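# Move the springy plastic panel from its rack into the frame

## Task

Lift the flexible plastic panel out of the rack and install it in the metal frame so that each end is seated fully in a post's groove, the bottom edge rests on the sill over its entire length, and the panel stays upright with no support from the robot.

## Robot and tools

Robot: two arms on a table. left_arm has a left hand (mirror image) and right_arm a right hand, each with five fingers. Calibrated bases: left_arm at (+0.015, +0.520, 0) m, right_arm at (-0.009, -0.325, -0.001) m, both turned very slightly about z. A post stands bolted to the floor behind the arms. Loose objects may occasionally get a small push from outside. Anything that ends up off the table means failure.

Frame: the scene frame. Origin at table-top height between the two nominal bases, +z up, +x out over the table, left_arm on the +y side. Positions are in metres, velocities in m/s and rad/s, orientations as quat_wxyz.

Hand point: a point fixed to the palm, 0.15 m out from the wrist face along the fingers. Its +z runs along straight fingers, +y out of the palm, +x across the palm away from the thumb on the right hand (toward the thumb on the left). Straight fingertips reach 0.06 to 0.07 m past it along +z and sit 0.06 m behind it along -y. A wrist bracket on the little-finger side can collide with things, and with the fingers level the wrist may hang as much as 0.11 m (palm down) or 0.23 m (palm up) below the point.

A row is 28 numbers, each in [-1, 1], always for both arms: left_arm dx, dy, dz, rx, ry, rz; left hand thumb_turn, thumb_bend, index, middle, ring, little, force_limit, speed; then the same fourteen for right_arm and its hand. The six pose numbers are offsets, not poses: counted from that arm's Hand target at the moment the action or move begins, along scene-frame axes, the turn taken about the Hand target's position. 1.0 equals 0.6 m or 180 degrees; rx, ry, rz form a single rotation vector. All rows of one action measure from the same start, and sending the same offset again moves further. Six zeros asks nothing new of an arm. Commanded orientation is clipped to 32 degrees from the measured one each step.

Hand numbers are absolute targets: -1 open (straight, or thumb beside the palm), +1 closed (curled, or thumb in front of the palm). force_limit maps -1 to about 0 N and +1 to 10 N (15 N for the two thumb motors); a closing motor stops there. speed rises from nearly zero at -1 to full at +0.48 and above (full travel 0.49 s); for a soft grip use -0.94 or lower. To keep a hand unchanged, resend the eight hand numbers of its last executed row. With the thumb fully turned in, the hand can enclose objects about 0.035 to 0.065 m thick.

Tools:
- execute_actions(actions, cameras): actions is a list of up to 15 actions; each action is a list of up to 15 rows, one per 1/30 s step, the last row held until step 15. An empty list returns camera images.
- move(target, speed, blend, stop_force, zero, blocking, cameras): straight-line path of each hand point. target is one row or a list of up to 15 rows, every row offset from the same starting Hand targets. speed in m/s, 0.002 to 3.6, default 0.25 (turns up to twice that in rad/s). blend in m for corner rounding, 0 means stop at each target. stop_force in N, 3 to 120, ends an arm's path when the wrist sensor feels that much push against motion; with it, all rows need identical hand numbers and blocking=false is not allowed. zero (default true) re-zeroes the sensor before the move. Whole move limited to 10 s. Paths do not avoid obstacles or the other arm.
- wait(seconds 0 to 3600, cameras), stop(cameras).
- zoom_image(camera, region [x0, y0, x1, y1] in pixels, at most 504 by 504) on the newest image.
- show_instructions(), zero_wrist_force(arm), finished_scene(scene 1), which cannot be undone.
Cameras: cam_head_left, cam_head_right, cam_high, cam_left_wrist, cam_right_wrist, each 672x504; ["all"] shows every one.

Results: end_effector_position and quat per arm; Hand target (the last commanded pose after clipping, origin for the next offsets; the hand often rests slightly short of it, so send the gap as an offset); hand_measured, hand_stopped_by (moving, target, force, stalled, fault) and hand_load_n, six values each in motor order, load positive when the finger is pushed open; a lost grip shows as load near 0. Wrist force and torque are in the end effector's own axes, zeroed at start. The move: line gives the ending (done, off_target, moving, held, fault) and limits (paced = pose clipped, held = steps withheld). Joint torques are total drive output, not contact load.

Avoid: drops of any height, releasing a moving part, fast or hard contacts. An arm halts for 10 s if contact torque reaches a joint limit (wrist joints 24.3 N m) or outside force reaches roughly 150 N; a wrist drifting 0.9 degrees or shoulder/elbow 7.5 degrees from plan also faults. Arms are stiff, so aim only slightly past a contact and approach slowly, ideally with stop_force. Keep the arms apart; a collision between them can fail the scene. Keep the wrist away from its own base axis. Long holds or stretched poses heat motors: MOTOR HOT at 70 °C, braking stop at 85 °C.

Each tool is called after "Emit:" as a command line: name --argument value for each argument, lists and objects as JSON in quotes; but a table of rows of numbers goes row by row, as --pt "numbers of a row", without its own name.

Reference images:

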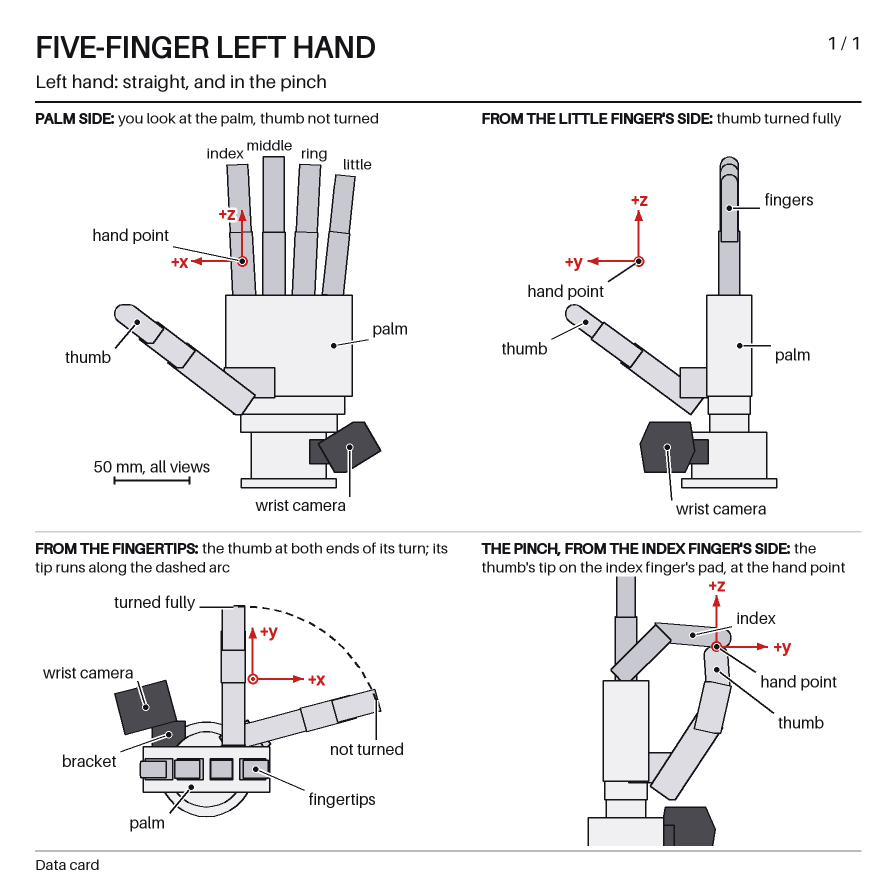

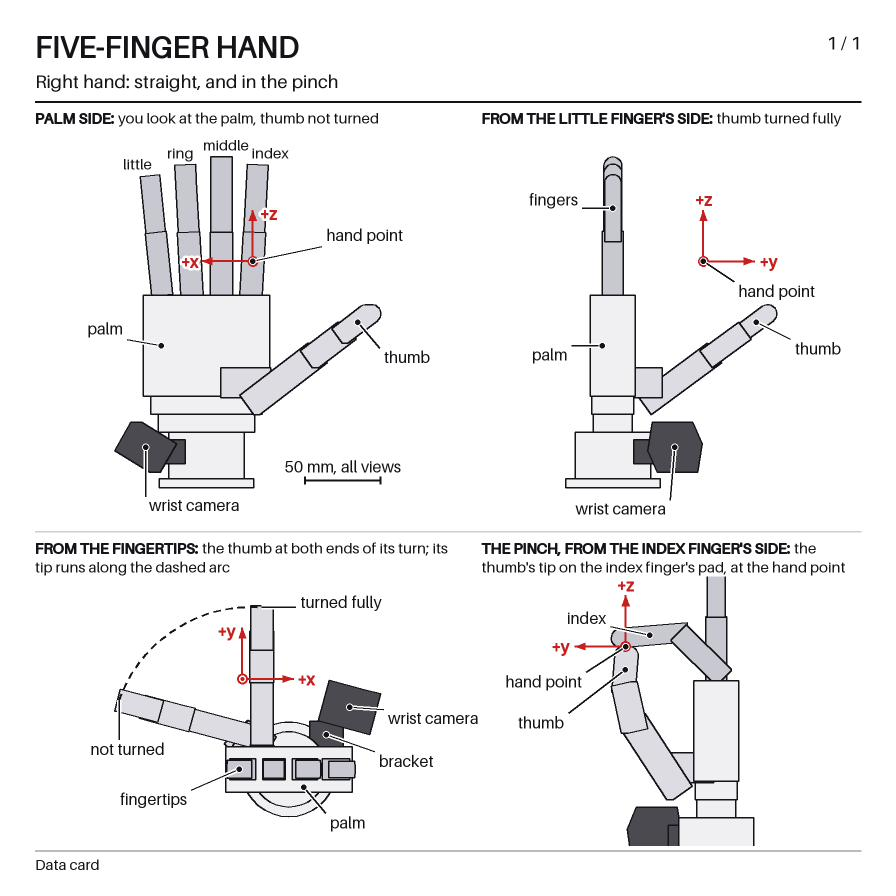

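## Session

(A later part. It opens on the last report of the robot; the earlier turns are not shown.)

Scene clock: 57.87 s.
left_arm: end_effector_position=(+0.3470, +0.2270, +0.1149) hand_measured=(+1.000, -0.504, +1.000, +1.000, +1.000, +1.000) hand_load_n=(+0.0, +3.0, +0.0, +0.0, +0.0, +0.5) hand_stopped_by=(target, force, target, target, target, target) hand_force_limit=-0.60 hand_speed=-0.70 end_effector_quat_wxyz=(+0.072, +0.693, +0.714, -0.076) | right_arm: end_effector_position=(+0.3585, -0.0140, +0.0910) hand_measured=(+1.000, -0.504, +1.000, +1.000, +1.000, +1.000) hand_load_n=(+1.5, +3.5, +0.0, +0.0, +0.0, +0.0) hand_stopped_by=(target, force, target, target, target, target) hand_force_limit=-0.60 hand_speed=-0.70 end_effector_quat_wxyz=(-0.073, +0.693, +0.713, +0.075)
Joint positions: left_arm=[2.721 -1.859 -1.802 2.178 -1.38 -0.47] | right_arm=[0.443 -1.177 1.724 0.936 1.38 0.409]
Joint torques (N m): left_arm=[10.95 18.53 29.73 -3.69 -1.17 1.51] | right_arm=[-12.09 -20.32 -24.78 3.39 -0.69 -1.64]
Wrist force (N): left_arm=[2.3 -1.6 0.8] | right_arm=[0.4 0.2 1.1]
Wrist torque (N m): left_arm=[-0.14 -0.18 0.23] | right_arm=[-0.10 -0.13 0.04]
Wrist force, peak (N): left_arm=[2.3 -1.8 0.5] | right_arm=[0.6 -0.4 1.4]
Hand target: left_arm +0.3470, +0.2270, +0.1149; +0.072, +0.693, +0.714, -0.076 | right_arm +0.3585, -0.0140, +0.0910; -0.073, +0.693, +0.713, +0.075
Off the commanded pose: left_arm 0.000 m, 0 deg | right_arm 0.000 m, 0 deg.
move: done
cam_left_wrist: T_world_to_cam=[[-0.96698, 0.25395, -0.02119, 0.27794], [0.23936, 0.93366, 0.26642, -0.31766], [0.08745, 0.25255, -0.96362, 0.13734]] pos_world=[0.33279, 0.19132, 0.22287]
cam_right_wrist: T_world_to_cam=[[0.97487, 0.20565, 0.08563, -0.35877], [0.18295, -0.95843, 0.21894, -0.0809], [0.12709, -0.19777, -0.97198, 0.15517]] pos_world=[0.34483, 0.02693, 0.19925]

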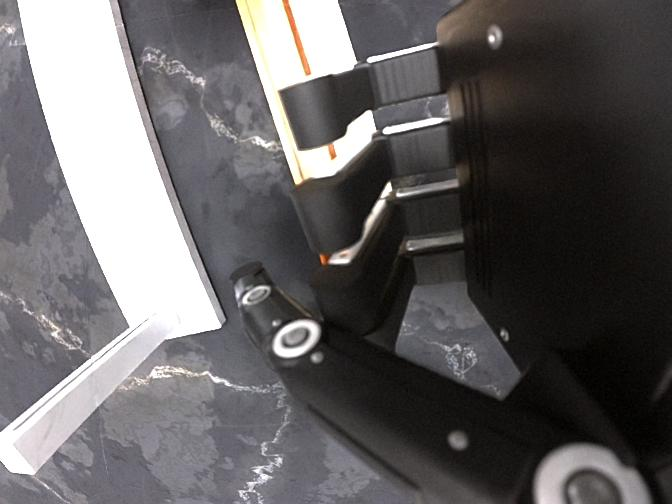

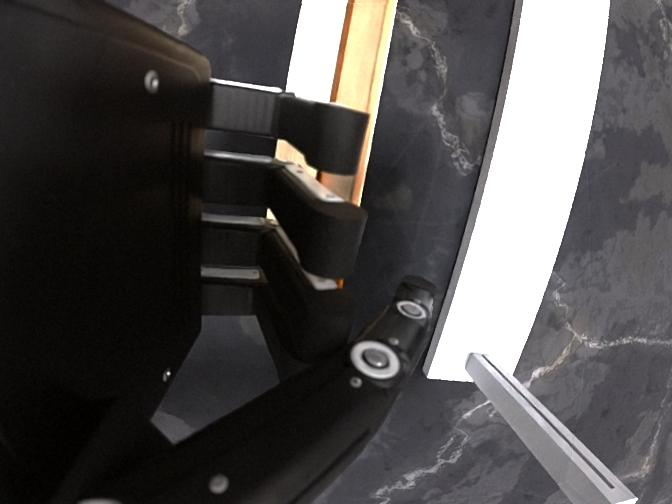

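Emit:
move --target '[0,0,0,0,0,0,1,0.3,1,1,1,1,-0.4,-0.85, 0,0,0,0,0,0,1,0.3,1,1,1,1,-0.4,-0.85]' --cameras '["cam_left_wrist","cam_right_wrist"]' --speed 0.03

Scene clock: 58.70 s.
left_arm: end_effector_position=(+0.3470, +0.2270, +0.1149) hand_measured=(+1.000, -0.478, +1.000, +1.000, +1.000, +1.000) hand_load_n=(+0.5, +4.5, +0.0, +0.0, +0.0, +0.5) hand_stopped_by=(target, force, target, target, target, target) hand_force_limit=-0.40 hand_speed=-0.85 end_effector_quat_wxyz=(+0.072, +0.693, +0.714, -0.076) | right_arm: end_effector_position=(+0.3585, -0.0140, +0.0910) hand_measured=(+1.000, -0.486, +1.000, +1.000, +1.000, +1.000) hand_load_n=(+1.5, +4.5, +0.0, +0.0, +0.0, +0.0) hand_stopped_by=(target, force, target, target, target, target) hand_force_limit=-0.40 hand_speed=-0.85 end_effector_quat_wxyz=(-0.073, +0.693, +0.713, +0.075)
Joint positions: left_arm=[2.721 -1.859 -1.802 2.178 -1.38 -0.47] | right_arm=[0.443 -1.177 1.724 0.936 1.38 0.409]
Joint torques (N m): left_arm=[9.68 18.58 30.41 -3.92 -1.13 1.52] | right_arm=[-11.81 -20.05 -25.76 3.28 -1.87 -1.64]
Wrist force (N): left_arm=[2.3 -1.1 0.3] | right_arm=[0.4 0.2 1.3]
Wrist torque (N m): left_arm=[-0.04 -0.20 0.21] | right_arm=[-0.10 -0.12 0.04]
Wrist force, peak (N): left_arm=[2.4 -1.7 0.5] | right_arm=[0.5 0.3 1.4]
Hand target: left_arm +0.3470, +0.2270, +0.1149; +0.072, +0.693, +0.714, -0.076 | right_arm +0.3585, -0.0140, +0.0910; -0.073, +0.693, +0.713, +0.075
Off the commanded pose: left_arm 0.000 m, 0 deg | right_arm 0.000 m, 0 deg.
move: done
cam_left_wrist: T_world_to_cam=[[-0.96698, 0.25395, -0.02119, 0.27794], [0.23936, 0.93366, 0.26642, -0.31766], [0.08745, 0.25255, -0.96362, 0.13734]] pos_world=[0.33279, 0.19132, 0.22287]
cam_right_wrist: T_world_to_cam=[[0.97487, 0.20565, 0.08563, -0.35877], [0.18295, -0.95843, 0.21894, -0.0809], [0.12709, -0.19777, -0.97198, 0.15517]] pos_world=[0.34483, 0.02693, 0.19925]

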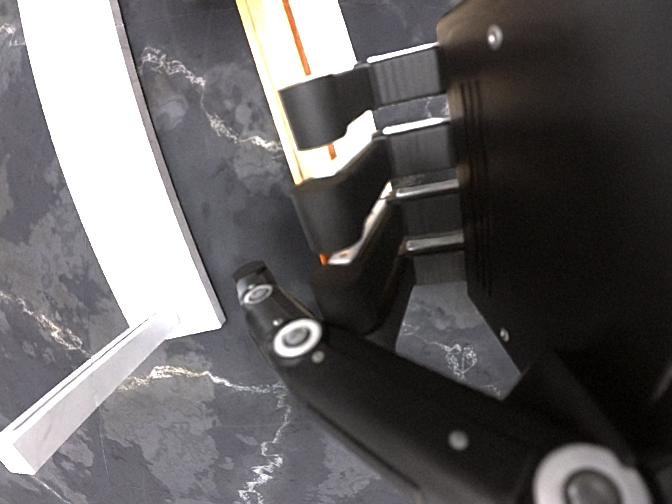

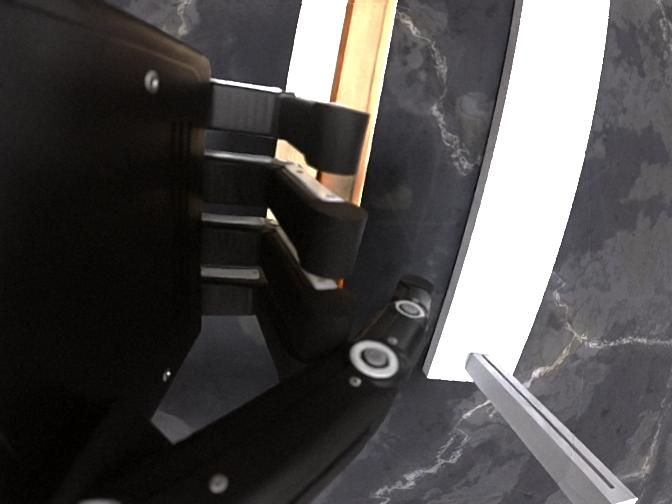

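Emit:
move --target '[0,0,0,0,0,0,1,-0.9,1,1,1,1,-0.4,0, 0,0,0,0,0,0,1,-0.9,1,1,1,1,-0.4,0]' --cameras '[]' --speed 0.03

Emit:
move --target '[0,0,0.0333,0,0,0,1,-0.9,1,1,1,1,-0.4,0, 0,0,0.0333,0,0,0,1,-0.9,1,1,1,1,-0.4,0]' --cameras '[]' --speed 0.03

Emit:
move --target '[0,0,0,0,0,0,1,0.4,1,1,1,1,-0.6,-0.8, 0,0,0,0,0,0,1,0.4,1,1,1,1,-0.6,-0.8]' --cameras '["cam_left_wrist","cam_right_wrist"]' --speed 0.03

Scene clock: 60.57 s.
left_arm: end_effector_position=(+0.3470, +0.2270, +0.1149) hand_measured=(+1.000, -0.900, +1.000, +1.000, +1.000, +1.000) hand_load_n=(+0.0, +0.0, +0.0, +0.0, +0.0, +0.0) hand_stopped_by=(target, target, target, target, target, target) hand_force_limit=-0.40 hand_speed=0.00 end_effector_quat_wxyz=(+0.072, +0.693, +0.714, -0.076) | right_arm: end_effector_position=(+0.3585, -0.0140, +0.0910) hand_measured=(+1.000, -0.900, +1.000, +1.000, +1.000, +1.000) hand_load_n=(+0.0, +0.0, +0.0, +0.0, +0.0, +0.0) hand_stopped_by=(target, target, target, target, target, target) hand_force_limit=-0.40 hand_speed=0.00 end_effector_quat_wxyz=(-0.073, +0.693, +0.713, +0.075)
Joint positions: left_arm=[2.721 -1.859 -1.802 2.178 -1.38 -0.47] | right_arm=[0.443 -1.177 1.724 0.936 1.38 0.409]
Joint torques (N m): left_arm=[10.14 18.9 30.34 -3.57 -0.99 1.43] | right_arm=[-12.65 -20.76 -24.86 3 -1.98 -1.73]
Wrist force (N): left_arm=[2.1 -1.7 0.3] | right_arm=[0.4 0.0 1.0]
Wrist torque (N m): left_arm=[-0.13 -0.16 0.22] | right_arm=[-0.11 -0.12 0.04]
Wrist force, peak (N): left_arm=[2.4 -1.7 0.5] | right_arm=[0.7 -0.3 1.5]
Hand target: left_arm +0.3470, +0.2270, +0.1149; +0.072, +0.693, +0.714, -0.076 | right_arm +0.3585, -0.0140, +0.0910; -0.073, +0.693, +0.713, +0.075
Off the commanded pose: left_arm 0.000 m, 0 deg | right_arm 0.000 m, 0 deg.
move: done

Scene clock: 61.53 s.
left_arm: end_effector_position=(+0.3471, +0.2269, +0.1351) hand_measured=(+1.000, -0.900, +1.000, +1.000, +1.000, +1.000) hand_load_n=(+0.0, +0.0, +0.0, +0.0, +0.0, +0.0) hand_stopped_by=(target, target, target, target, target, target) hand_force_limit=-0.40 hand_speed=0.00 end_effector_quat_wxyz=(+0.073, +0.693, +0.714, -0.076) end_effector_velocity=(+0.000, -0.001, -0.002) end_effector_angular_velocity=(-0.001, -0.002, -0.003) | right_arm: end_effector_position=(+0.3586, -0.0139, +0.1112) hand_measured=(+1.000, -0.900, +1.000, +1.000, +1.000, +1.000) hand_load_n=(+0.0, +0.0, +0.0, -0.5, +0.0, +0.0) hand_stopped_by=(target, target, target, target, target, target) hand_force_limit=-0.40 hand_speed=0.00 end_effector_quat_wxyz=(-0.073, +0.693, +0.713, +0.075)
Joint positions: left_arm=[2.721 -1.836 -1.775 2.128 -1.38 -0.47] | right_arm=[0.443 -1.201 1.7 0.984 1.38 0.409]
Joint velocities: left_arm=[-0.002 -0.002 -0.001 0.006 0 0.001] | right_arm=[within noise]
Joint torques (N m): left_arm=[8.6 17.95 5.98 -0.55 -1.01 0.98] | right_arm=[-11.01 -20.8 -4.94 1.18 -2.08 -1.48]
Wrist force (N): left_arm=[2.1 -1.4 0.3] | right_arm=[0.3 0.3 1.1]
Wrist torque (N m): left_arm=[-0.09 -0.19 0.20] | right_arm=[-0.05 -0.14 0.01]
Wrist force, peak (N): left_arm=[2.5 -1.5 0.6] | right_arm=[0.5 -0.2 1.5]
Hand target: left_arm +0.3470, +0.2270, +0.1349; +0.072, +0.693, +0.714, -0.076 | right_arm +0.3585, -0.0140, +0.1110; -0.073, +0.693, +0.713, +0.075
Off the commanded pose: left_arm 0.000 m, 0 deg | right_arm 0.000 m, 0 deg.
move: done

Scene clock: 63.20 s.
left_arm: end_effector_position=(+0.3470, +0.2270, +0.1349) hand_measured=(+1.000, -0.502, +1.000, +1.000, +1.000, +1.000) hand_load_n=(+0.5, +3.0, +0.0, +0.0, +0.0, +0.0) hand_stopped_by=(target, force, target, target, target, target) hand_force_limit=-0.60 hand_speed=-0.80 end_effector_quat_wxyz=(+0.072, +0.693, +0.714, -0.076) | right_arm: end_effector_position=(+0.3585, -0.0140, +0.1110) hand_measured=(+1.000, -0.502, +1.000, +1.000, +1.000, +1.000) hand_load_n=(+1.0, +3.5, +0.0, +0.0, +0.0, +0.0) hand_stopped_by=(target, force, target, target, target, target) hand_force_limit=-0.60 hand_speed=-0.80 end_effector_quat_wxyz=(-0.073, +0.693, +0.713, +0.075)
Joint positions: left_arm=[2.721 -1.836 -1.775 2.128 -1.38 -0.47] | right_arm=[0.443 -1.201 1.7 0.984 1.38 0.409]
Joint torques (N m): left_arm=[8.07 17.05 4.61 -0.9 -0.82 1.13] | right_arm=[-11.07 -19.81 -3.19 0.75 -1.91 -1.4]
Wrist force (N): left_arm=[2.2 -1.5 0.5] | right_arm=[0.2 0.0 1.0]
Wrist torque (N m): left_arm=[-0.13 -0.18 0.21] | right_arm=[-0.08 -0.11 -0.01]
Wrist force, peak (N): left_arm=[2.5 -1.8 0.5] | right_arm=[0.3 0.1 1.5]
Hand target: left_arm +0.3470, +0.2270, +0.1349; +0.072, +0.693, +0.714, -0.076 | right_arm +0.3585, -0.0140, +0.1110; -0.073, +0.693, +0.713, +0.075
Off the commanded pose: left_arm 0.000 m, 0 deg | right_arm 0.000 m, 0 deg.
move: done
cam_left_wrist: T_world_to_cam=[[-0.96698, 0.25395, -0.02119, 0.27836], [0.23936, 0.93366, 0.26642, -0.32299], [0.08745, 0.25255, -0.96362, 0.15661]] pos_world=[0.33279, 0.19132, 0.24287]
cam_right_wrist: T_world_to_cam=[[0.97487, 0.20565, 0.08563, -0.36047], [0.18295, -0.95843, 0.21894, -0.08526], [0.12709, -0.19777, -0.97198, 0.17452]] pos_world=[0.34483, 0.02693, 0.21915]

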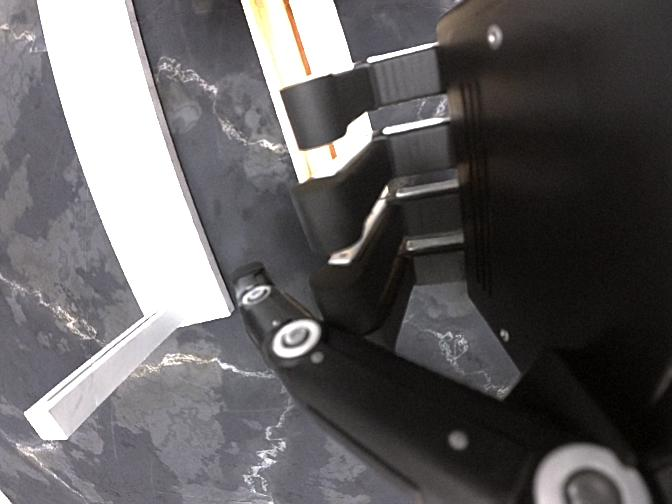

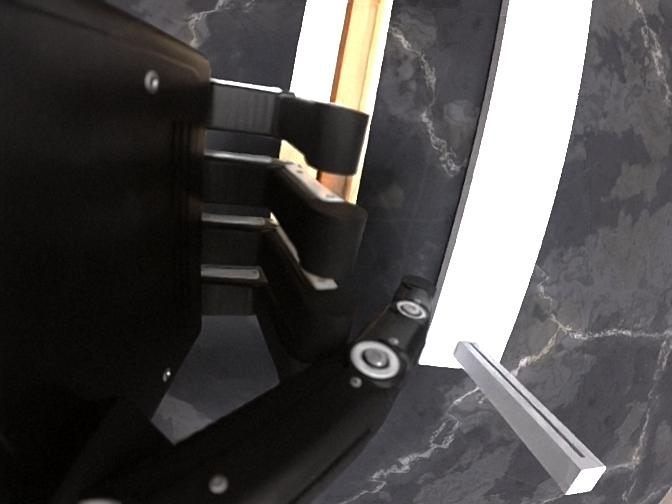

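Emit:
move --pt "0 0 0 0 0 0 1 -1 1 1 1 1 0 0 0 0 0 0 0 0 1 -1 1 1 1 1 0 0" --pt "0 0 0.1333 0 0 0 1 -1 1 1 1 1 0 0 0 0 0.1333 0 0 0 1 -1 1 1 1 1 0 0" --pt "-0.055 0 0.1667 0 0.1522 -0.0324 1 -1 0.5 0.5 0.5 0.5 0 0 -0.0608 0 0.1667 0 0.1522 0.0324 1 -1 0.5 0.5 0.5 0.5 0 0" --cameras '["cam_left_wrist","cam_right_wrist","cam_high"]' --speed 0.1

Scene clock: 72.43 s.
left_arm: end_effector_position=(+0.3140, +0.2270, +0.2349) hand_measured=(+1.000, -1.000, +0.500, +0.500, +0.500, +0.500) hand_load_n=(+0.0, +0.0, +0.0, +0.0, +0.0, +0.0) hand_stopped_by=(target, target, target, target, target, target) hand_force_limit=0.00 hand_speed=0.00 end_effector_quat_wxyz=(-0.102, +0.690, +0.675, -0.241) | right_arm: end_effector_position=(+0.3221, -0.0140, +0.2110) hand_measured=(+1.000, -1.000, +0.500, +0.500, +0.500, +0.500) hand_load_n=(+0.0, +0.0, +0.0, +0.0, +0.0, +0.0) hand_stopped_by=(target, target, target, target, target, target) hand_force_limit=0.00 hand_speed=0.00 end_effector_quat_wxyz=(-0.244, +0.654, +0.710, -0.095)
Joint positions: left_arm=[2.808 -1.935 -1.504 1.453 -1.232 -0.251] | right_arm=[0.366 -1.111 1.427 1.668 1.23 0.199]
Joint torques (N m): left_arm=[-9.66 37.1 5.04 -4.13 -0.97 -1.97] | right_arm=[14.42 -44.73 -4.54 3.88 1.3 1.83]
Wrist force (N): left_arm=[1.8 0.7 0.2] | right_arm=[0.7 1.3 1.1]
Wrist torque (N m): left_arm=[0.12 -0.13 0.04] | right_arm=[0.18 -0.16 0.16]
Wrist force, peak (N): left_arm=[2.5 -2.0 0.7] | right_arm=[0.5 1.6 1.5]
Hand target: left_arm +0.3140, +0.2270, +0.2349; -0.102, +0.690, +0.675, -0.241 | right_arm +0.3220, -0.0140, +0.2110; -0.244, +0.654, +0.710, -0.095
Off the commanded pose: left_arm 0.000 m, 0 deg | right_arm 0.000 m, 0 deg.
move: done
cam_left_wrist: T_world_to_cam=[[-0.83863, 0.34777, 0.41923, 0.0835], [0.42501, 0.89916, 0.10432, -0.35409], [-0.34067, 0.26566, -0.90187, 0.37282]] pos_world=[0.34752, 0.1903, 0.33816]
cam_right_wrist: T_world_to_cam=[[0.87991, 0.30201, -0.36681, -0.20611], [0.35582, -0.93046, 0.08744, -0.12802], [-0.31489, -0.20746, -0.92618, 0.40894]] pos_world=[0.35568, 0.02797, 0.31434]
Images, in order (width x height): cam_high 672x504, cam_left_wrist 672x504, cam_right_wrist 672x504.

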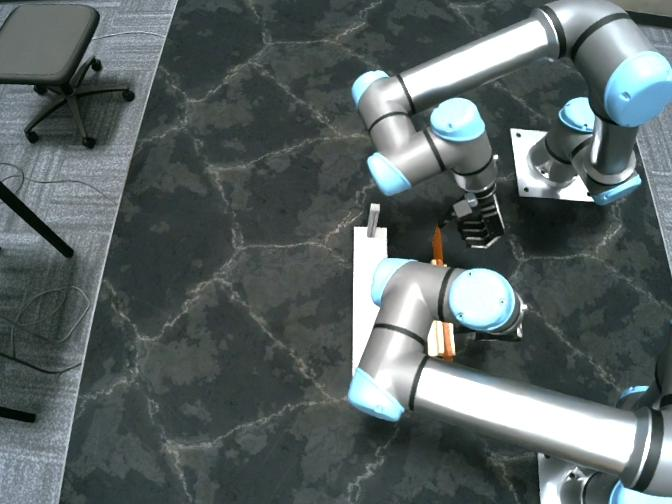

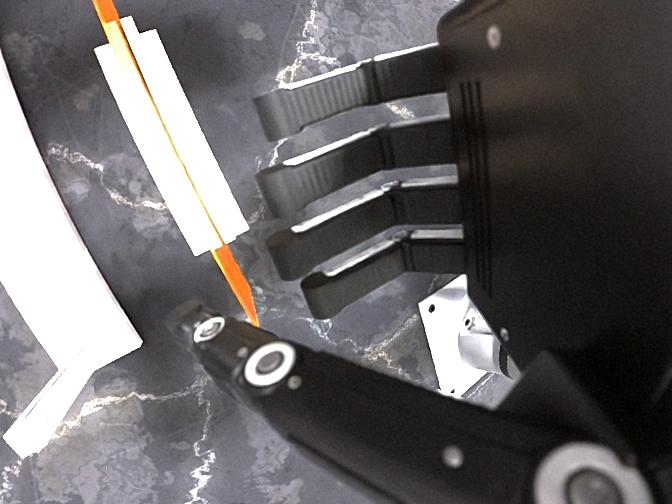

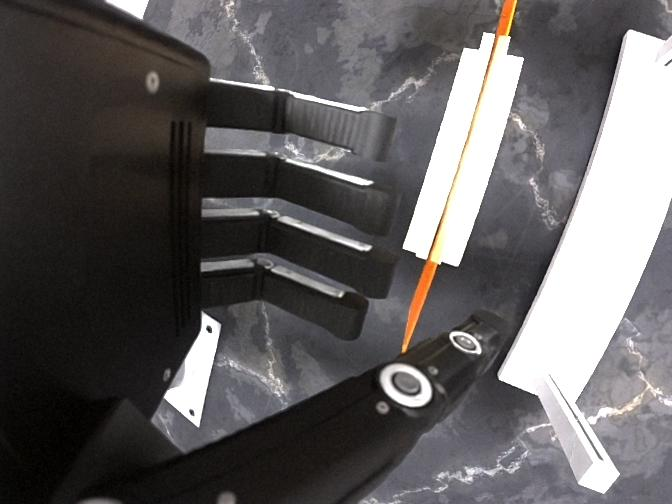

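Emit:
zoom_image --camera "cam_left_wrist" --region '[90, 60, 290, 340]'

Emit:
zoom_image --camera "cam_right_wrist" --region '[360, 60, 560, 360]'

Scaled by 1.800 from the camera's image (finer frame: 960x720).

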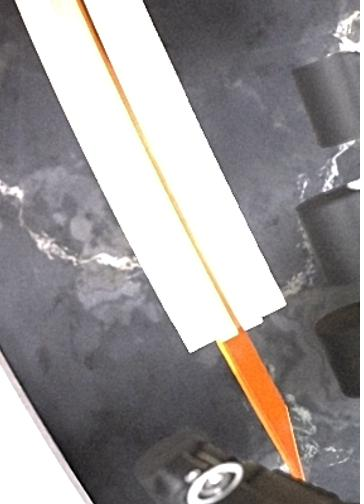

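Scaled by 1.680 from the camera's image (finer frame: 960x720).

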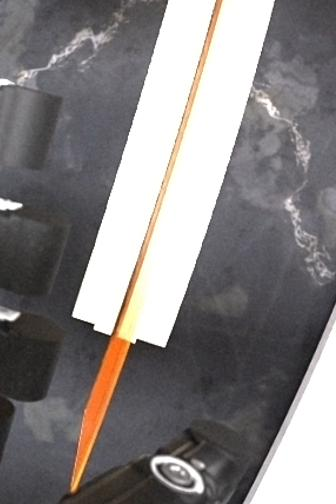

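Emit:
move --pt "0.0083 -0.0083 0 0 0.0299 -0.0008 1 -1 0.5 0.5 0.5 0.5 0 0 0.0058 0 0 0 0.0299 0.012 1 -1 0.5 0.5 0.5 0.5 0 0" --pt "0.0083 -0.0083 -0.1748 0 0.0299 -0.0008 1 -1 0.5 0.5 0.5 0.5 0 0 0.0058 0 -0.155 0 0.0299 0.012 1 -1 0.5 0.5 0.5 0.5 0 0" --cameras '["cam_left_wrist","cam_right_wrist"]' --speed 0.1

Scene clock: 77.20 s.
left_arm: end_effector_position=(+0.3189, +0.2220, +0.1301) hand_measured=(+1.000, -1.000, +0.500, +0.500, +0.500, +0.500) hand_load_n=(+0.0, +0.0, +0.0, +0.0, +0.0, +0.5) hand_stopped_by=(target, target, target, target, target, target) hand_force_limit=0.00 hand_speed=0.00 end_effector_quat_wxyz=(-0.134, +0.679, +0.668, -0.273) | right_arm: end_effector_position=(+0.3255, -0.0140, +0.1180) hand_measured=(+1.000, -1.000, +0.500, +0.500, +0.500, +0.500) hand_load_n=(+0.0, +0.0, +0.0, +0.0, +0.0, +0.0) hand_stopped_by=(target, target, target, target, target, target) hand_force_limit=0.00 hand_speed=0.00 end_effector_quat_wxyz=(-0.275, +0.635, +0.710, -0.130)
Joint positions: left_arm=[2.818 -2.101 -1.592 1.609 -1.209 -0.224] | right_arm=[0.352 -0.961 1.493 1.561 1.224 0.135]
Joint torques (N m): left_arm=[-8.96 38.9 28.87 -3.36 0.41 -2] | right_arm=[13.44 -48.61 -24.4 3.17 0.21 0.66]
Wrist force (N): left_arm=[2.0 1.0 -0.4] | right_arm=[0.1 1.5 1.7]
Wrist torque (N m): left_arm=[0.20 -0.19 0.00] | right_arm=[0.18 -0.07 0.12]
Wrist force, peak (N): left_arm=[2.0 1.8 1.3] | right_arm=[0.2 1.9 2.2]
Hand target: left_arm +0.3189, +0.2220, +0.1301; -0.134, +0.679, +0.668, -0.273 | right_arm +0.3255, -0.0140, +0.1180; -0.275, +0.635, +0.710, -0.130
Off the commanded pose: left_arm 0.000 m, 0 deg | right_arm 0.000 m, 0 deg.
move: done
cam_left_wrist: T_world_to_cam=[[-0.79461, 0.34973, 0.49627, 0.1088], [0.43518, 0.89807, 0.06391, -0.33858], [-0.42333, 0.26675, -0.86581, 0.30261]] pos_world=[0.3619, 0.1853, 0.22964]
cam_right_wrist: T_world_to_cam=[[0.82952, 0.33419, -0.44744, -0.21686], [0.39722, -0.91624, 0.05207, -0.13021], [-0.39257, -0.22093, -0.8928, 0.345]] pos_world=[0.36705, 0.02938, 0.21776]

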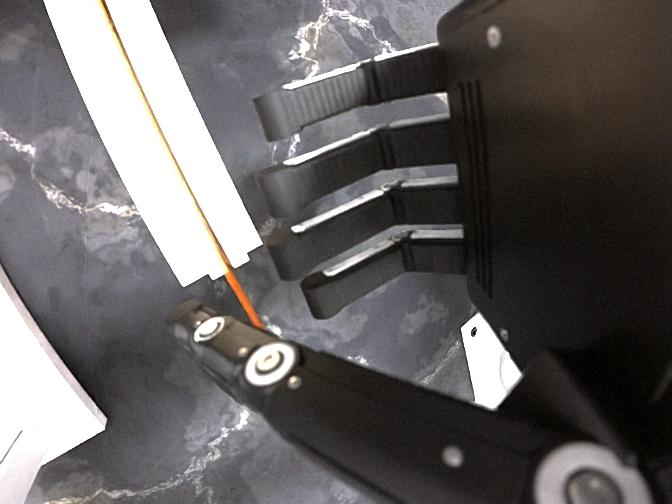

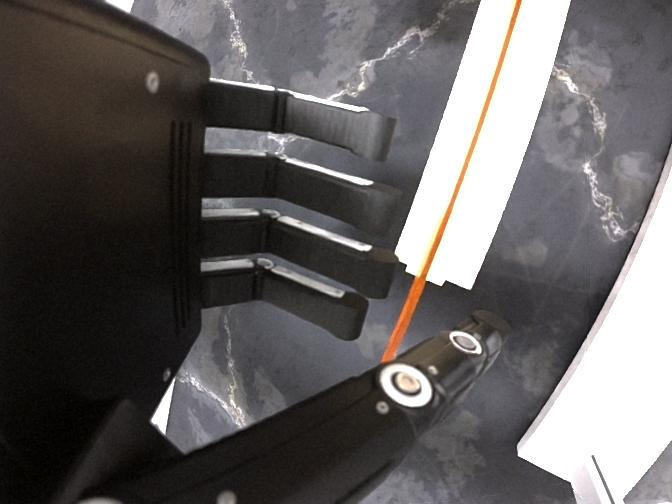

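Emit:
move --target '[0,0,-0.0485,0,0,0,1,-1,0.5,0.5,0.5,0.5,0,0, 0,0,-0.0485,0,0,0,1,-1,0.5,0.5,0.5,0.5,0,0]' --cameras '["cam_left_wrist","cam_right_wrist"]' --speed 0.04 --stop_force 4

Scene clock: 79.50 s.
left_arm: end_effector_position=(+0.3189, +0.2220, +0.1010) hand_measured=(+1.000, -1.000, +0.500, +0.500, +0.500, +0.500) hand_load_n=(+0.0, +0.0, +0.0, +0.0, +0.5, +0.0) hand_stopped_by=(target, target, target, target, target, target) hand_force_limit=0.00 hand_speed=0.00 end_effector_quat_wxyz=(-0.134, +0.679, +0.668, -0.273) | right_arm: end_effector_position=(+0.3255, -0.0140, +0.0889) hand_measured=(+1.000, -1.000, +0.500, +0.500, +0.500, +0.500) hand_load_n=(+0.0, +0.0, +0.0, +0.5, +0.0, +0.0) hand_stopped_by=(target, target, target, target, target, target) hand_force_limit=0.00 hand_speed=0.00 end_effector_quat_wxyz=(-0.275, +0.635, +0.710, -0.130)
Joint positions: left_arm=[2.818 -2.139 -1.618 1.672 -1.209 -0.224] | right_arm=[0.352 -0.924 1.517 1.501 1.224 0.135]
Joint torques (N m): left_arm=[-8.88 42.15 28.91 -4.43 0.51 -1.38] | right_arm=[11.81 -49.18 -23.64 3.71 -2.34 1.98]
Wrist force (N): left_arm=[1.4 0.9 -0.1] | right_arm=[0.3 1.4 1.1]
Wrist torque (N m): left_arm=[0.16 -0.07 -0.04] | right_arm=[0.22 -0.11 0.13]
Wrist force, peak (N): left_arm=[2.3 -0.6 -2.8] | right_arm=[0.4 1.7 1.5]
Hand target: left_arm +0.3189, +0.2220, +0.1010; -0.134, +0.679, +0.668, -0.273 | right_arm +0.3255, -0.0140, +0.0889; -0.275, +0.635, +0.710, -0.130
Off the commanded pose: left_arm 0.000 m, 0 deg | right_arm 0.000 m, 0 deg.
move: done
cam_left_wrist: T_world_to_cam=[[-0.79473, 0.34981, 0.49601, 0.12344], [0.43518, 0.89807, 0.0639, -0.33667], [-0.42311, 0.26664, -0.86596, 0.27745]] pos_world=[0.36201, 0.1852, 0.20055]
cam_right_wrist: T_world_to_cam=[[0.82962, 0.33425, -0.44723, -0.22991], [0.39721, -0.91625, 0.05206, -0.1287], [-0.39237, -0.22083, -0.8929, 0.31905]] pos_world=[0.36705, 0.02938, 0.18876]

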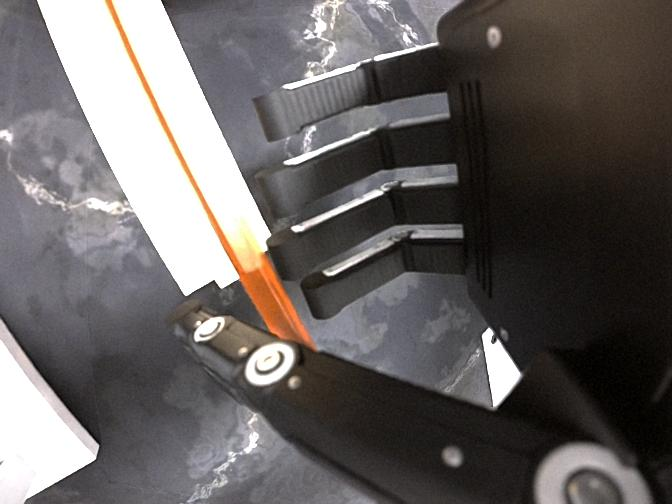

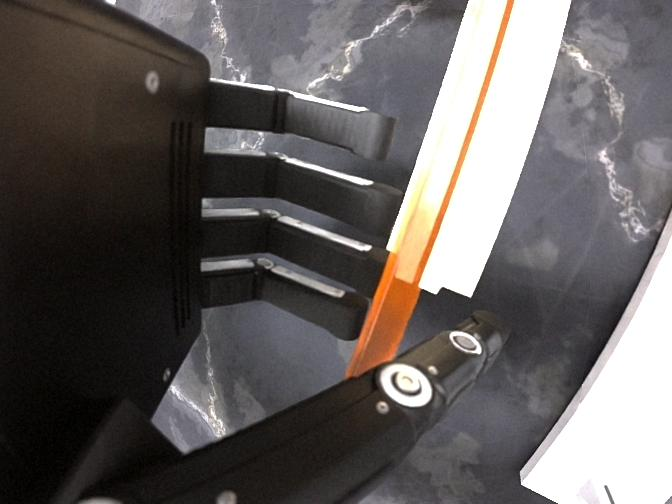

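Emit:
move --pt "0 0 0.0133 0 0 0 1 -1 0.5 0.5 0.5 0.5 0 0 0 0 0.0133 0 0 0 1 -1 0.5 0.5 0.5 0.5 0 0" --pt "0.009 0 0.0133 0 -0.0272 0.0058 1 -1 0.5 0.5 0.5 0.5 0 0 0.0108 0 0.0133 0 -0.0272 -0.0058 1 -1 0.5 0.5 0.5 0.5 0 0" --cameras '["cam_left_wrist","cam_right_wrist"]' --speed 0.04

Scene clock: 83.73 s.
left_arm: end_effector_position=(+0.3243, +0.2220, +0.1090) hand_measured=(+1.000, -1.000, +0.500, +0.500, +0.500, +0.500) hand_load_n=(+0.0, +0.0, +0.0, +0.0, +0.0, +0.0) hand_stopped_by=(target, target, target, target, target, target) hand_force_limit=0.00 hand_speed=0.00 end_effector_quat_wxyz=(-0.103, +0.684, +0.680, -0.245) | right_arm: end_effector_position=(+0.3320, -0.0140, +0.0969) hand_measured=(+1.000, -1.000, +0.500, +0.500, +0.500, +0.500) hand_load_n=(+0.0, +0.0, +0.0, +0.5, +0.0, +0.0) hand_stopped_by=(target, target, target, target, target, target) hand_force_limit=0.00 hand_speed=0.00 end_effector_quat_wxyz=(-0.245, +0.647, +0.715, -0.100) end_effector_velocity=(-0.001, +0.000, +0.001) end_effector_angular_velocity=(-0.001, +0.006, +0.002)
Joint positions: left_arm=[2.809 -2.088 -1.631 1.73 -1.223 -0.263] | right_arm=[0.36 -0.972 1.531 1.441 1.238 0.173]
Joint velocities: left_arm=[within noise] | right_arm=[0 0 0 0.007 0 -0.002]
Joint torques (N m): left_arm=[-5.3 25.65 11.74 -4.78 0.44 1.26] | right_arm=[8.91 -28.42 -11.92 4.44 -0.2 -1.16]
Wrist force (N): left_arm=[1.6 0.4 0.2] | right_arm=[0.9 1.0 1.5]
Wrist torque (N m): left_arm=[0.08 -0.08 0.07] | right_arm=[0.12 -0.20 0.15]
Wrist force, peak (N): left_arm=[1.7 1.2 0.6] | right_arm=[0.2 1.7 1.5]
Hand target: left_arm +0.3243, +0.2220, +0.1089; -0.103, +0.684, +0.679, -0.245 | right_arm +0.3320, -0.0140, +0.0969; -0.245, +0.647, +0.715, -0.101
Off the commanded pose: left_arm 0.000 m, 0 deg | right_arm 0.000 m, 0 deg.
move: done
cam_left_wrist: T_world_to_cam=[[-0.84062, 0.33473, 0.4258, 0.14957], [0.41152, 0.90586, 0.10031, -0.3376], [-0.35214, 0.25955, -0.89924, 0.26876]] pos_world=[0.3593, 0.186, 0.21186]
cam_right_wrist: T_world_to_cam=[[0.87087, 0.31859, -0.37427, -0.25266], [0.37443, -0.92333, 0.08526, -0.12751], [-0.31841, -0.21439, -0.92339, 0.30724]] pos_world=[0.36561, 0.02863, 0.20001]

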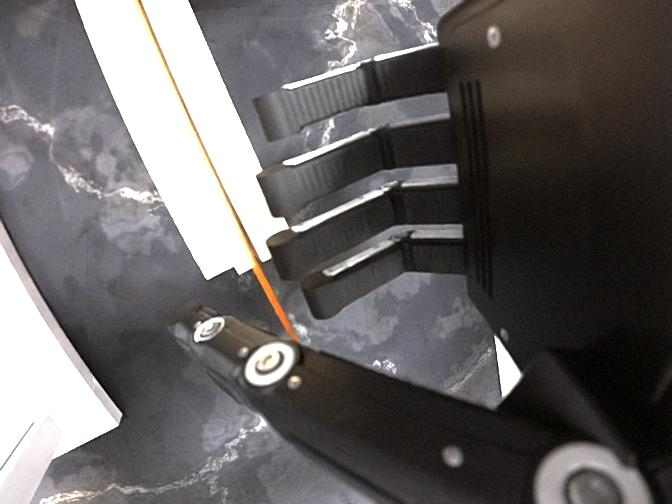

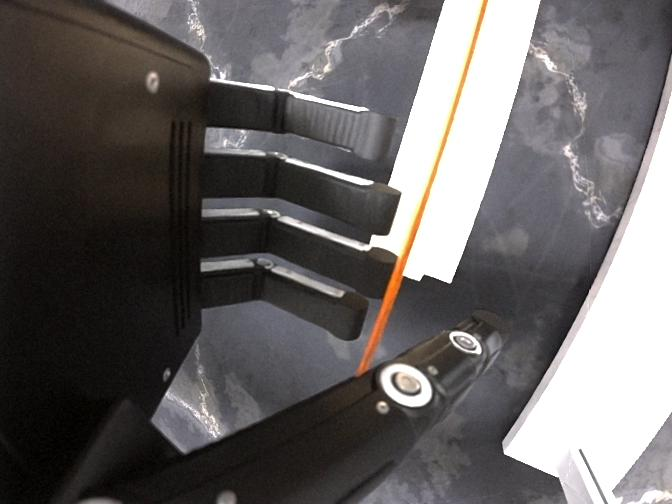

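Emit:
move --target '[0,0,0,0,0,0,1,0.2,0.5,0.5,0.5,0.5,-0.5,-0.8, 0,0,0,0,0,0,1,0.2,0.5,0.5,0.5,0.5,-0.5,-0.8]' --cameras '["cam_left_wrist","cam_right_wrist"]' --speed 0.04

Scene clock: 86.10 s.
left_arm: end_effector_position=(+0.3243, +0.2220, +0.1089) hand_measured=(+1.000, -0.470, +0.500, +0.500, +0.500, +0.500) hand_load_n=(+0.5, +4.5, +0.0, +0.5, +0.0, +0.0) hand_stopped_by=(target, force, target, target, target, target) hand_force_limit=-0.50 hand_speed=-0.80 end_effector_quat_wxyz=(-0.103, +0.684, +0.679, -0.245) | right_arm: end_effector_position=(+0.3320, -0.0140, +0.0969) hand_measured=(+1.000, -0.480, +0.500, +0.500, +0.500, +0.500) hand_load_n=(+0.5, +5.0, +0.0, +0.5, +0.0, +0.0) hand_stopped_by=(target, force, target, target, target, target) hand_force_limit=-0.50 hand_speed=-0.80 end_effector_quat_wxyz=(-0.245, +0.647, +0.715, -0.101)
Joint positions: left_arm=[2.809 -2.088 -1.631 1.729 -1.223 -0.263] | right_arm=[0.359 -0.972 1.531 1.441 1.238 0.173]
Joint torques (N m): left_arm=[6.85 25.86 29.05 -3.88 0.95 1.71] | right_arm=[-10.21 -27.65 -23.79 3.31 -2.29 -1.61]
Wrist force (N): left_arm=[1.1 -0.6 -1.0] | right_arm=[0.9 -1.2 0.7]
Wrist torque (N m): left_arm=[0.05 -0.06 0.07] | right_arm=[-0.06 -0.17 0.06]
Wrist force, peak (N): left_arm=[2.0 0.6 0.1] | right_arm=[0.9 1.2 1.8]
Hand target: left_arm +0.3243, +0.2220, +0.1089; -0.103, +0.684, +0.679, -0.245 | right_arm +0.3320, -0.0140, +0.0969; -0.245, +0.647, +0.715, -0.101
Off the commanded pose: left_arm 0.000 m, 0 deg | right_arm 0.000 m, 0 deg.
move: done
cam_left_wrist: T_world_to_cam=[[-0.8404, 0.33492, 0.4261, 0.14951], [0.41173, 0.9058, 0.10008, -0.33757], [-0.35244, 0.25955, -0.89912, 0.26891]] pos_world=[0.3594, 0.1859, 0.21186]
cam_right_wrist: T_world_to_cam=[[0.87069, 0.31874, -0.37456, -0.25258], [0.3746, -0.92328, 0.08508, -0.12753], [-0.31871, -0.21439, -0.92329, 0.30724]] pos_world=[0.36561, 0.02863, 0.19991]

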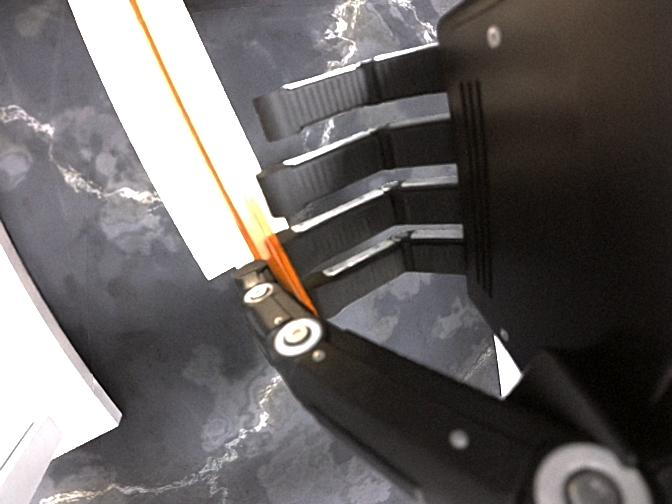

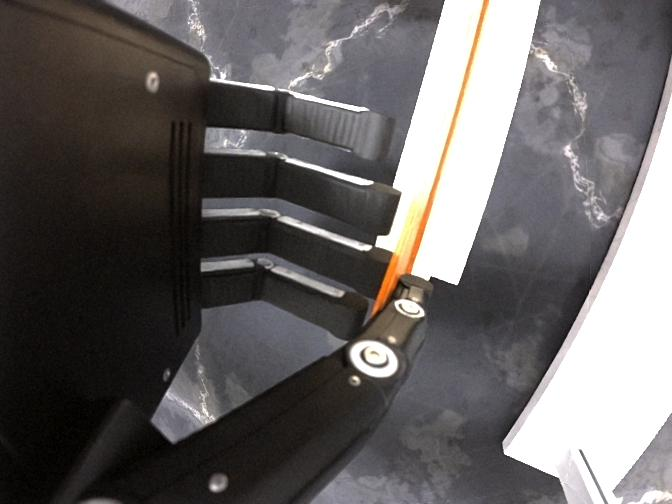

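Emit:
move --target '[0,0,0,0,0,0,1,0.2,0.8,0.8,0.5,0.5,-0.2,-0.85, 0,0,0,0,0,0,1,0.2,0.8,0.8,0.5,0.5,-0.2,-0.85]' --cameras '["cam_left_wrist","cam_right_wrist"]' --speed 0.04

Scene clock: 87.53 s.
left_arm: end_effector_position=(+0.3243, +0.2220, +0.1089) hand_measured=(+1.000, -0.470, +0.800, +0.524, +0.500, +0.500) hand_load_n=(+0.5, +4.5, +0.0, +4.0, +0.0, +0.5) hand_stopped_by=(target, force, target, force, target, target) hand_force_limit=-0.20 hand_speed=-0.85 end_effector_quat_wxyz=(-0.103, +0.684, +0.679, -0.245) | right_arm: end_effector_position=(+0.3320, -0.0140, +0.0969) hand_measured=(+1.000, -0.480, +0.800, +0.512, +0.500, +0.500) hand_load_n=(+0.5, +5.5, +0.0, +5.5, +0.0, +0.0) hand_stopped_by=(target, force, target, force, target, target) hand_force_limit=-0.20 hand_speed=-0.85 end_effector_quat_wxyz=(-0.245, +0.647, +0.715, -0.101)
Joint positions: left_arm=[2.809 -2.088 -1.631 1.729 -1.223 -0.263] | right_arm=[0.359 -0.972 1.531 1.441 1.238 0.173]
Joint torques (N m): left_arm=[6.82 25.44 28.47 -2.7 0.92 1.55] | right_arm=[-10.46 -27.89 -23.38 1.58 -1.96 -1.16]
Wrist force (N): left_arm=[1.2 0.2 -0.3] | right_arm=[1.3 -0.3 1.1]
Wrist torque (N m): left_arm=[0.11 -0.06 0.07] | right_arm=[0.02 -0.24 0.11]
Wrist force, peak (N): left_arm=[1.5 -0.6 -1.0] | right_arm=[1.1 -1.4 0.8]
Hand target: left_arm +0.3243, +0.2220, +0.1089; -0.103, +0.684, +0.679, -0.245 | right_arm +0.3320, -0.0140, +0.0969; -0.245, +0.647, +0.715, -0.101
Off the commanded pose: left_arm 0.000 m, 0 deg | right_arm 0.000 m, 0 deg.
move: done
cam_left_wrist: T_world_to_cam=[[-0.8404, 0.33492, 0.4261, 0.14951], [0.41173, 0.9058, 0.10008, -0.33757], [-0.35244, 0.25955, -0.89912, 0.26891]] pos_world=[0.3594, 0.1859, 0.21186]
cam_right_wrist: T_world_to_cam=[[0.87069, 0.31874, -0.37456, -0.25258], [0.3746, -0.92328, 0.08508, -0.12753], [-0.31871, -0.21439, -0.92329, 0.30724]] pos_world=[0.36561, 0.02863, 0.19991]

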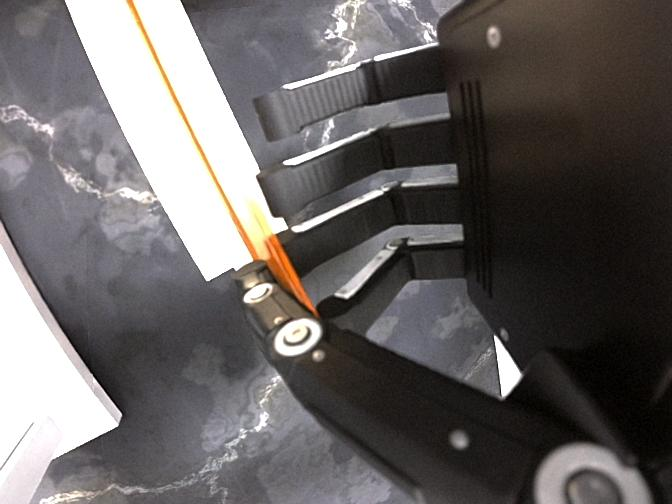

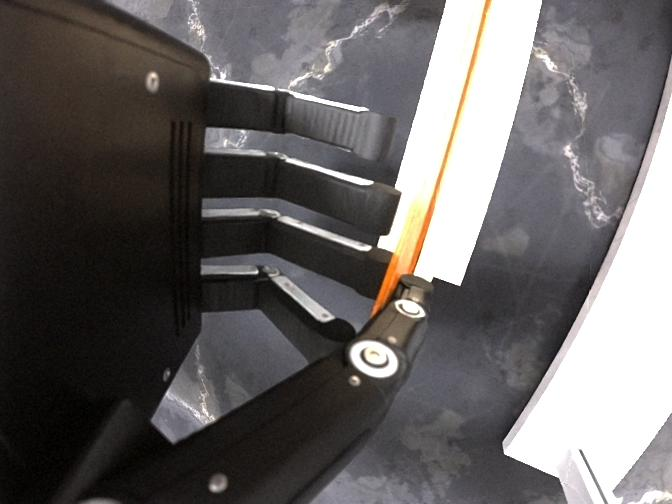

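Emit:
move --target '[0,0,0,0,0,0,1,0.2,0.5,0.85,0.5,0.5,0.4,-0.85, 0,0,0,0,0,0,1,0.2,0.5,0.85,0.5,0.5,0.4,-0.85]' --cameras '["cam_left_wrist","cam_right_wrist"]' --speed 0.04

Scene clock: 90.10 s.
left_arm: end_effector_position=(+0.3243, +0.2220, +0.1089) hand_measured=(+1.000, -0.470, +0.500, +0.590, +0.500, +0.500) hand_load_n=(+0.5, +7.0, -0.5, +7.0, +0.0, +0.0) hand_stopped_by=(target, force, target, force, target, target) hand_force_limit=0.40 hand_speed=-0.85 end_effector_quat_wxyz=(-0.103, +0.684, +0.679, -0.245) | right_arm: end_effector_position=(+0.3320, -0.0140, +0.0969) hand_measured=(+1.000, -0.480, +0.500, +0.522, +0.500, +0.500) hand_load_n=(+0.5, +6.5, +0.0, +10.0, +0.0, +0.0) hand_stopped_by=(target, force, target, force, target, target) hand_force_limit=0.40 hand_speed=-0.85 end_effector_quat_wxyz=(-0.245, +0.647, +0.715, -0.101)
Joint positions: left_arm=[2.809 -2.088 -1.631 1.729 -1.223 -0.263] | right_arm=[0.359 -0.972 1.531 1.441 1.238 0.173]
Joint torques (N m): left_arm=[6.74 25.5 27.89 -2.25 1 1.23] | right_arm=[-10.45 -28.03 -23.25 1.39 -1.2 -0.82]
Wrist force (N): left_arm=[0.3 0.2 -0.1] | right_arm=[1.1 0.4 1.7]
Wrist torque (N m): left_arm=[0.12 0.04 0.05] | right_arm=[0.07 -0.21 0.09]
Wrist force, peak (N): left_arm=[1.3 0.3 -0.4] | right_arm=[1.9 0.3 1.9]
Hand target: left_arm +0.3243, +0.2220, +0.1089; -0.103, +0.684, +0.679, -0.245 | right_arm +0.3320, -0.0140, +0.0969; -0.245, +0.647, +0.715, -0.101
Off the commanded pose: left_arm 0.000 m, 0 deg | right_arm 0.000 m, 0 deg.
move: done
cam_left_wrist: T_world_to_cam=[[-0.8404, 0.33492, 0.4261, 0.14951], [0.41173, 0.9058, 0.10008, -0.33757], [-0.35244, 0.25955, -0.89912, 0.26891]] pos_world=[0.3594, 0.1859, 0.21186]
cam_right_wrist: T_world_to_cam=[[0.87069, 0.31874, -0.37456, -0.25258], [0.3746, -0.92328, 0.08508, -0.12753], [-0.31871, -0.21439, -0.92329, 0.30724]] pos_world=[0.36561, 0.02863, 0.19991]

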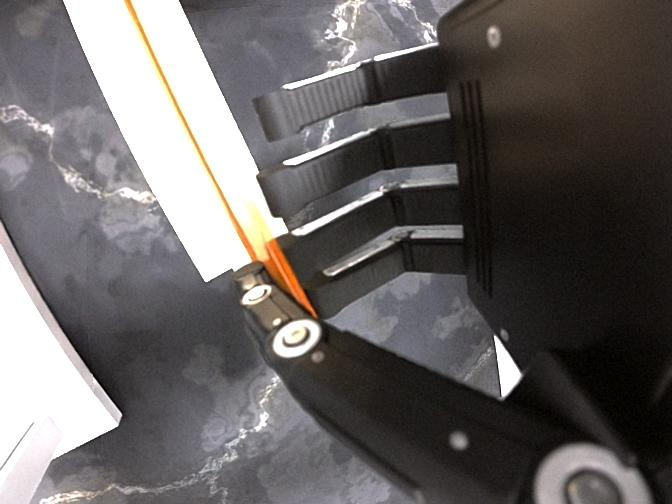

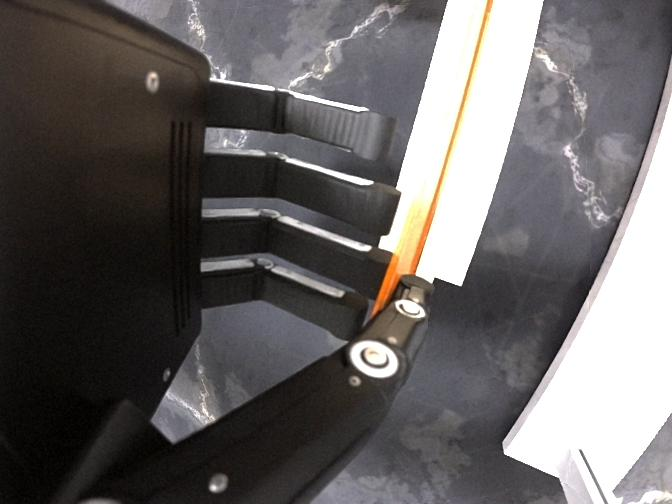

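Emit:
move --target '[0,0,0.05,0,0,0,1,0.2,0.5,0.85,0.5,0.5,0.4,-0.85, 0,0,0.05,0,0,0,1,0.2,0.5,0.85,0.5,0.5,0.4,-0.85]' --cameras '["cam_left_wrist","cam_right_wrist","cam_high"]' --speed 0.04

Scene clock: 91.33 s.
left_arm: end_effector_position=(+0.3245, +0.2219, +0.1391) hand_measured=(+1.000, -0.470, +0.500, +0.590, +0.500, +0.500) hand_load_n=(+0.5, +7.0, -0.5, +7.0, +0.0, +0.0) hand_stopped_by=(target, force, target, force, target, target) hand_force_limit=0.40 hand_speed=-0.85 end_effector_quat_wxyz=(-0.103, +0.684, +0.679, -0.245) end_effector_velocity=(+0.001, +0.000, -0.002) end_effector_angular_velocity=(-0.001, -0.003, +0.002) | right_arm: end_effector_position=(+0.3321, -0.0139, +0.1271) hand_measured=(+1.000, -0.480, +0.500, +0.522, +0.500, +0.500) hand_load_n=(+0.5, +6.5, +0.0, +9.5, +0.0, +0.0) hand_stopped_by=(target, force, target, force, target, target) hand_force_limit=0.40 hand_speed=-0.85 end_effector_quat_wxyz=(-0.245, +0.647, +0.715, -0.100) end_effector_velocity=(+0.001, +0.001, -0.001) end_effector_angular_velocity=(+0.001, -0.004, +0.002)
Joint positions: left_arm=[2.809 -2.052 -1.6 1.662 -1.223 -0.263] | right_arm=[0.359 -1.008 1.502 1.505 1.238 0.173]
Joint velocities: left_arm=[0.002 -0.002 -0.001 0.007 0 -0.001] | right_arm=[0.001 0.001 0 -0.005 0.001 -0.001]
Joint torques (N m): left_arm=[6.08 25.74 4.23 -1.66 0.75 0.43] | right_arm=[-9.74 -27.91 -3.1 1.57 -1.38 0.13]
Wrist force (N): left_arm=[0.8 1.3 0.5] | right_arm=[1.0 0.8 1.8]
Wrist torque (N m): left_arm=[0.18 -0.02 0.01] | right_arm=[0.07 -0.23 0.08]
Wrist force, peak (N): left_arm=[0.5 1.4 0.9] | right_arm=[1.4 1.2 2.5]
Hand target: left_arm +0.3243, +0.2220, +0.1389; -0.103, +0.684, +0.679, -0.245 | right_arm +0.3320, -0.0140, +0.1269; -0.245, +0.647, +0.715, -0.101
Off the commanded pose: left_arm 0.000 m, 0 deg | right_arm 0.000 m, 0 deg.
move: done
cam_left_wrist: T_world_to_cam=[[-0.84056, 0.33494, 0.42576, 0.13678], [0.41166, 0.90582, 0.10013, -0.34058], [-0.35212, 0.25943, -0.89928, 0.29601]] pos_world=[0.3594, 0.1859, 0.24206]
cam_right_wrist: T_world_to_cam=[[0.87086, 0.31881, -0.37411, -0.24156], [0.37454, -0.9233, 0.08505, -0.13002], [-0.3183, -0.21418, -0.92348, 0.33507]] pos_world=[0.36571, 0.02873, 0.23011]
Images, in order (width x height): cam_high 672x504, cam_left_wrist 672x504, cam_right_wrist 672x504.

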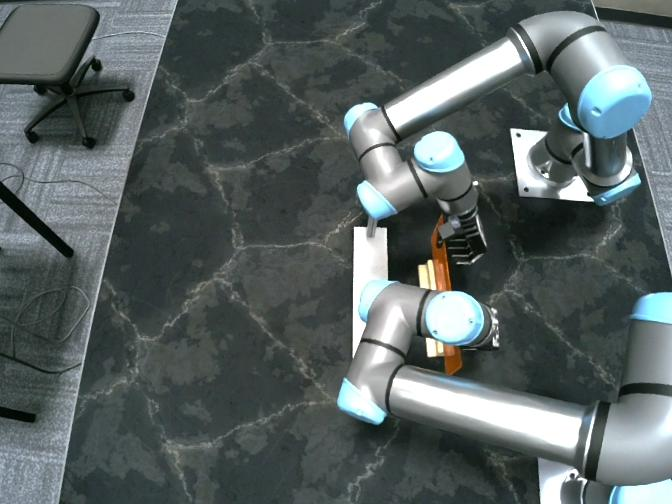

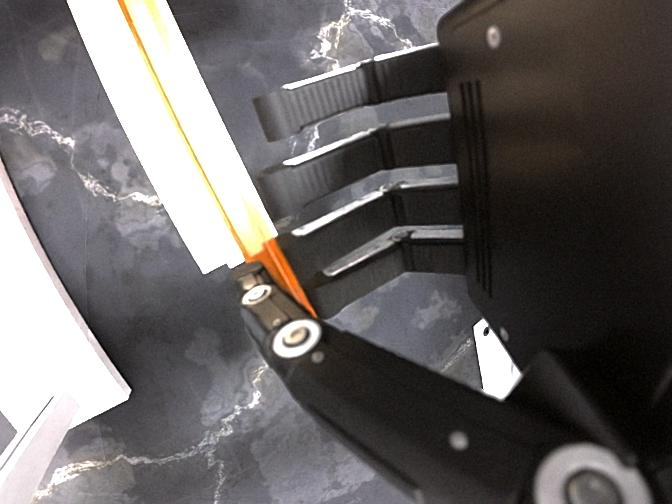

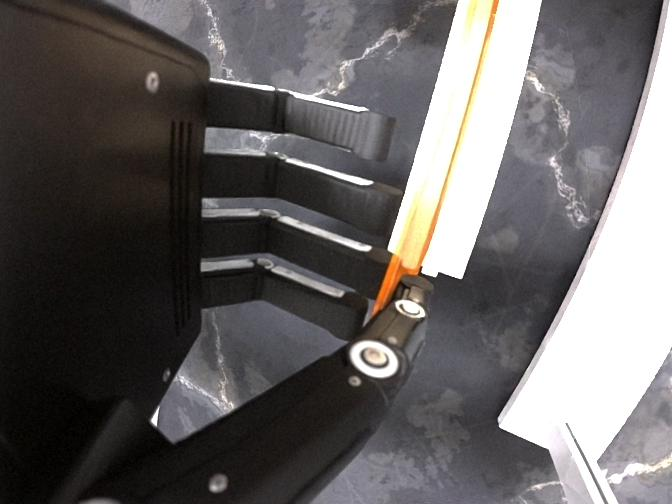

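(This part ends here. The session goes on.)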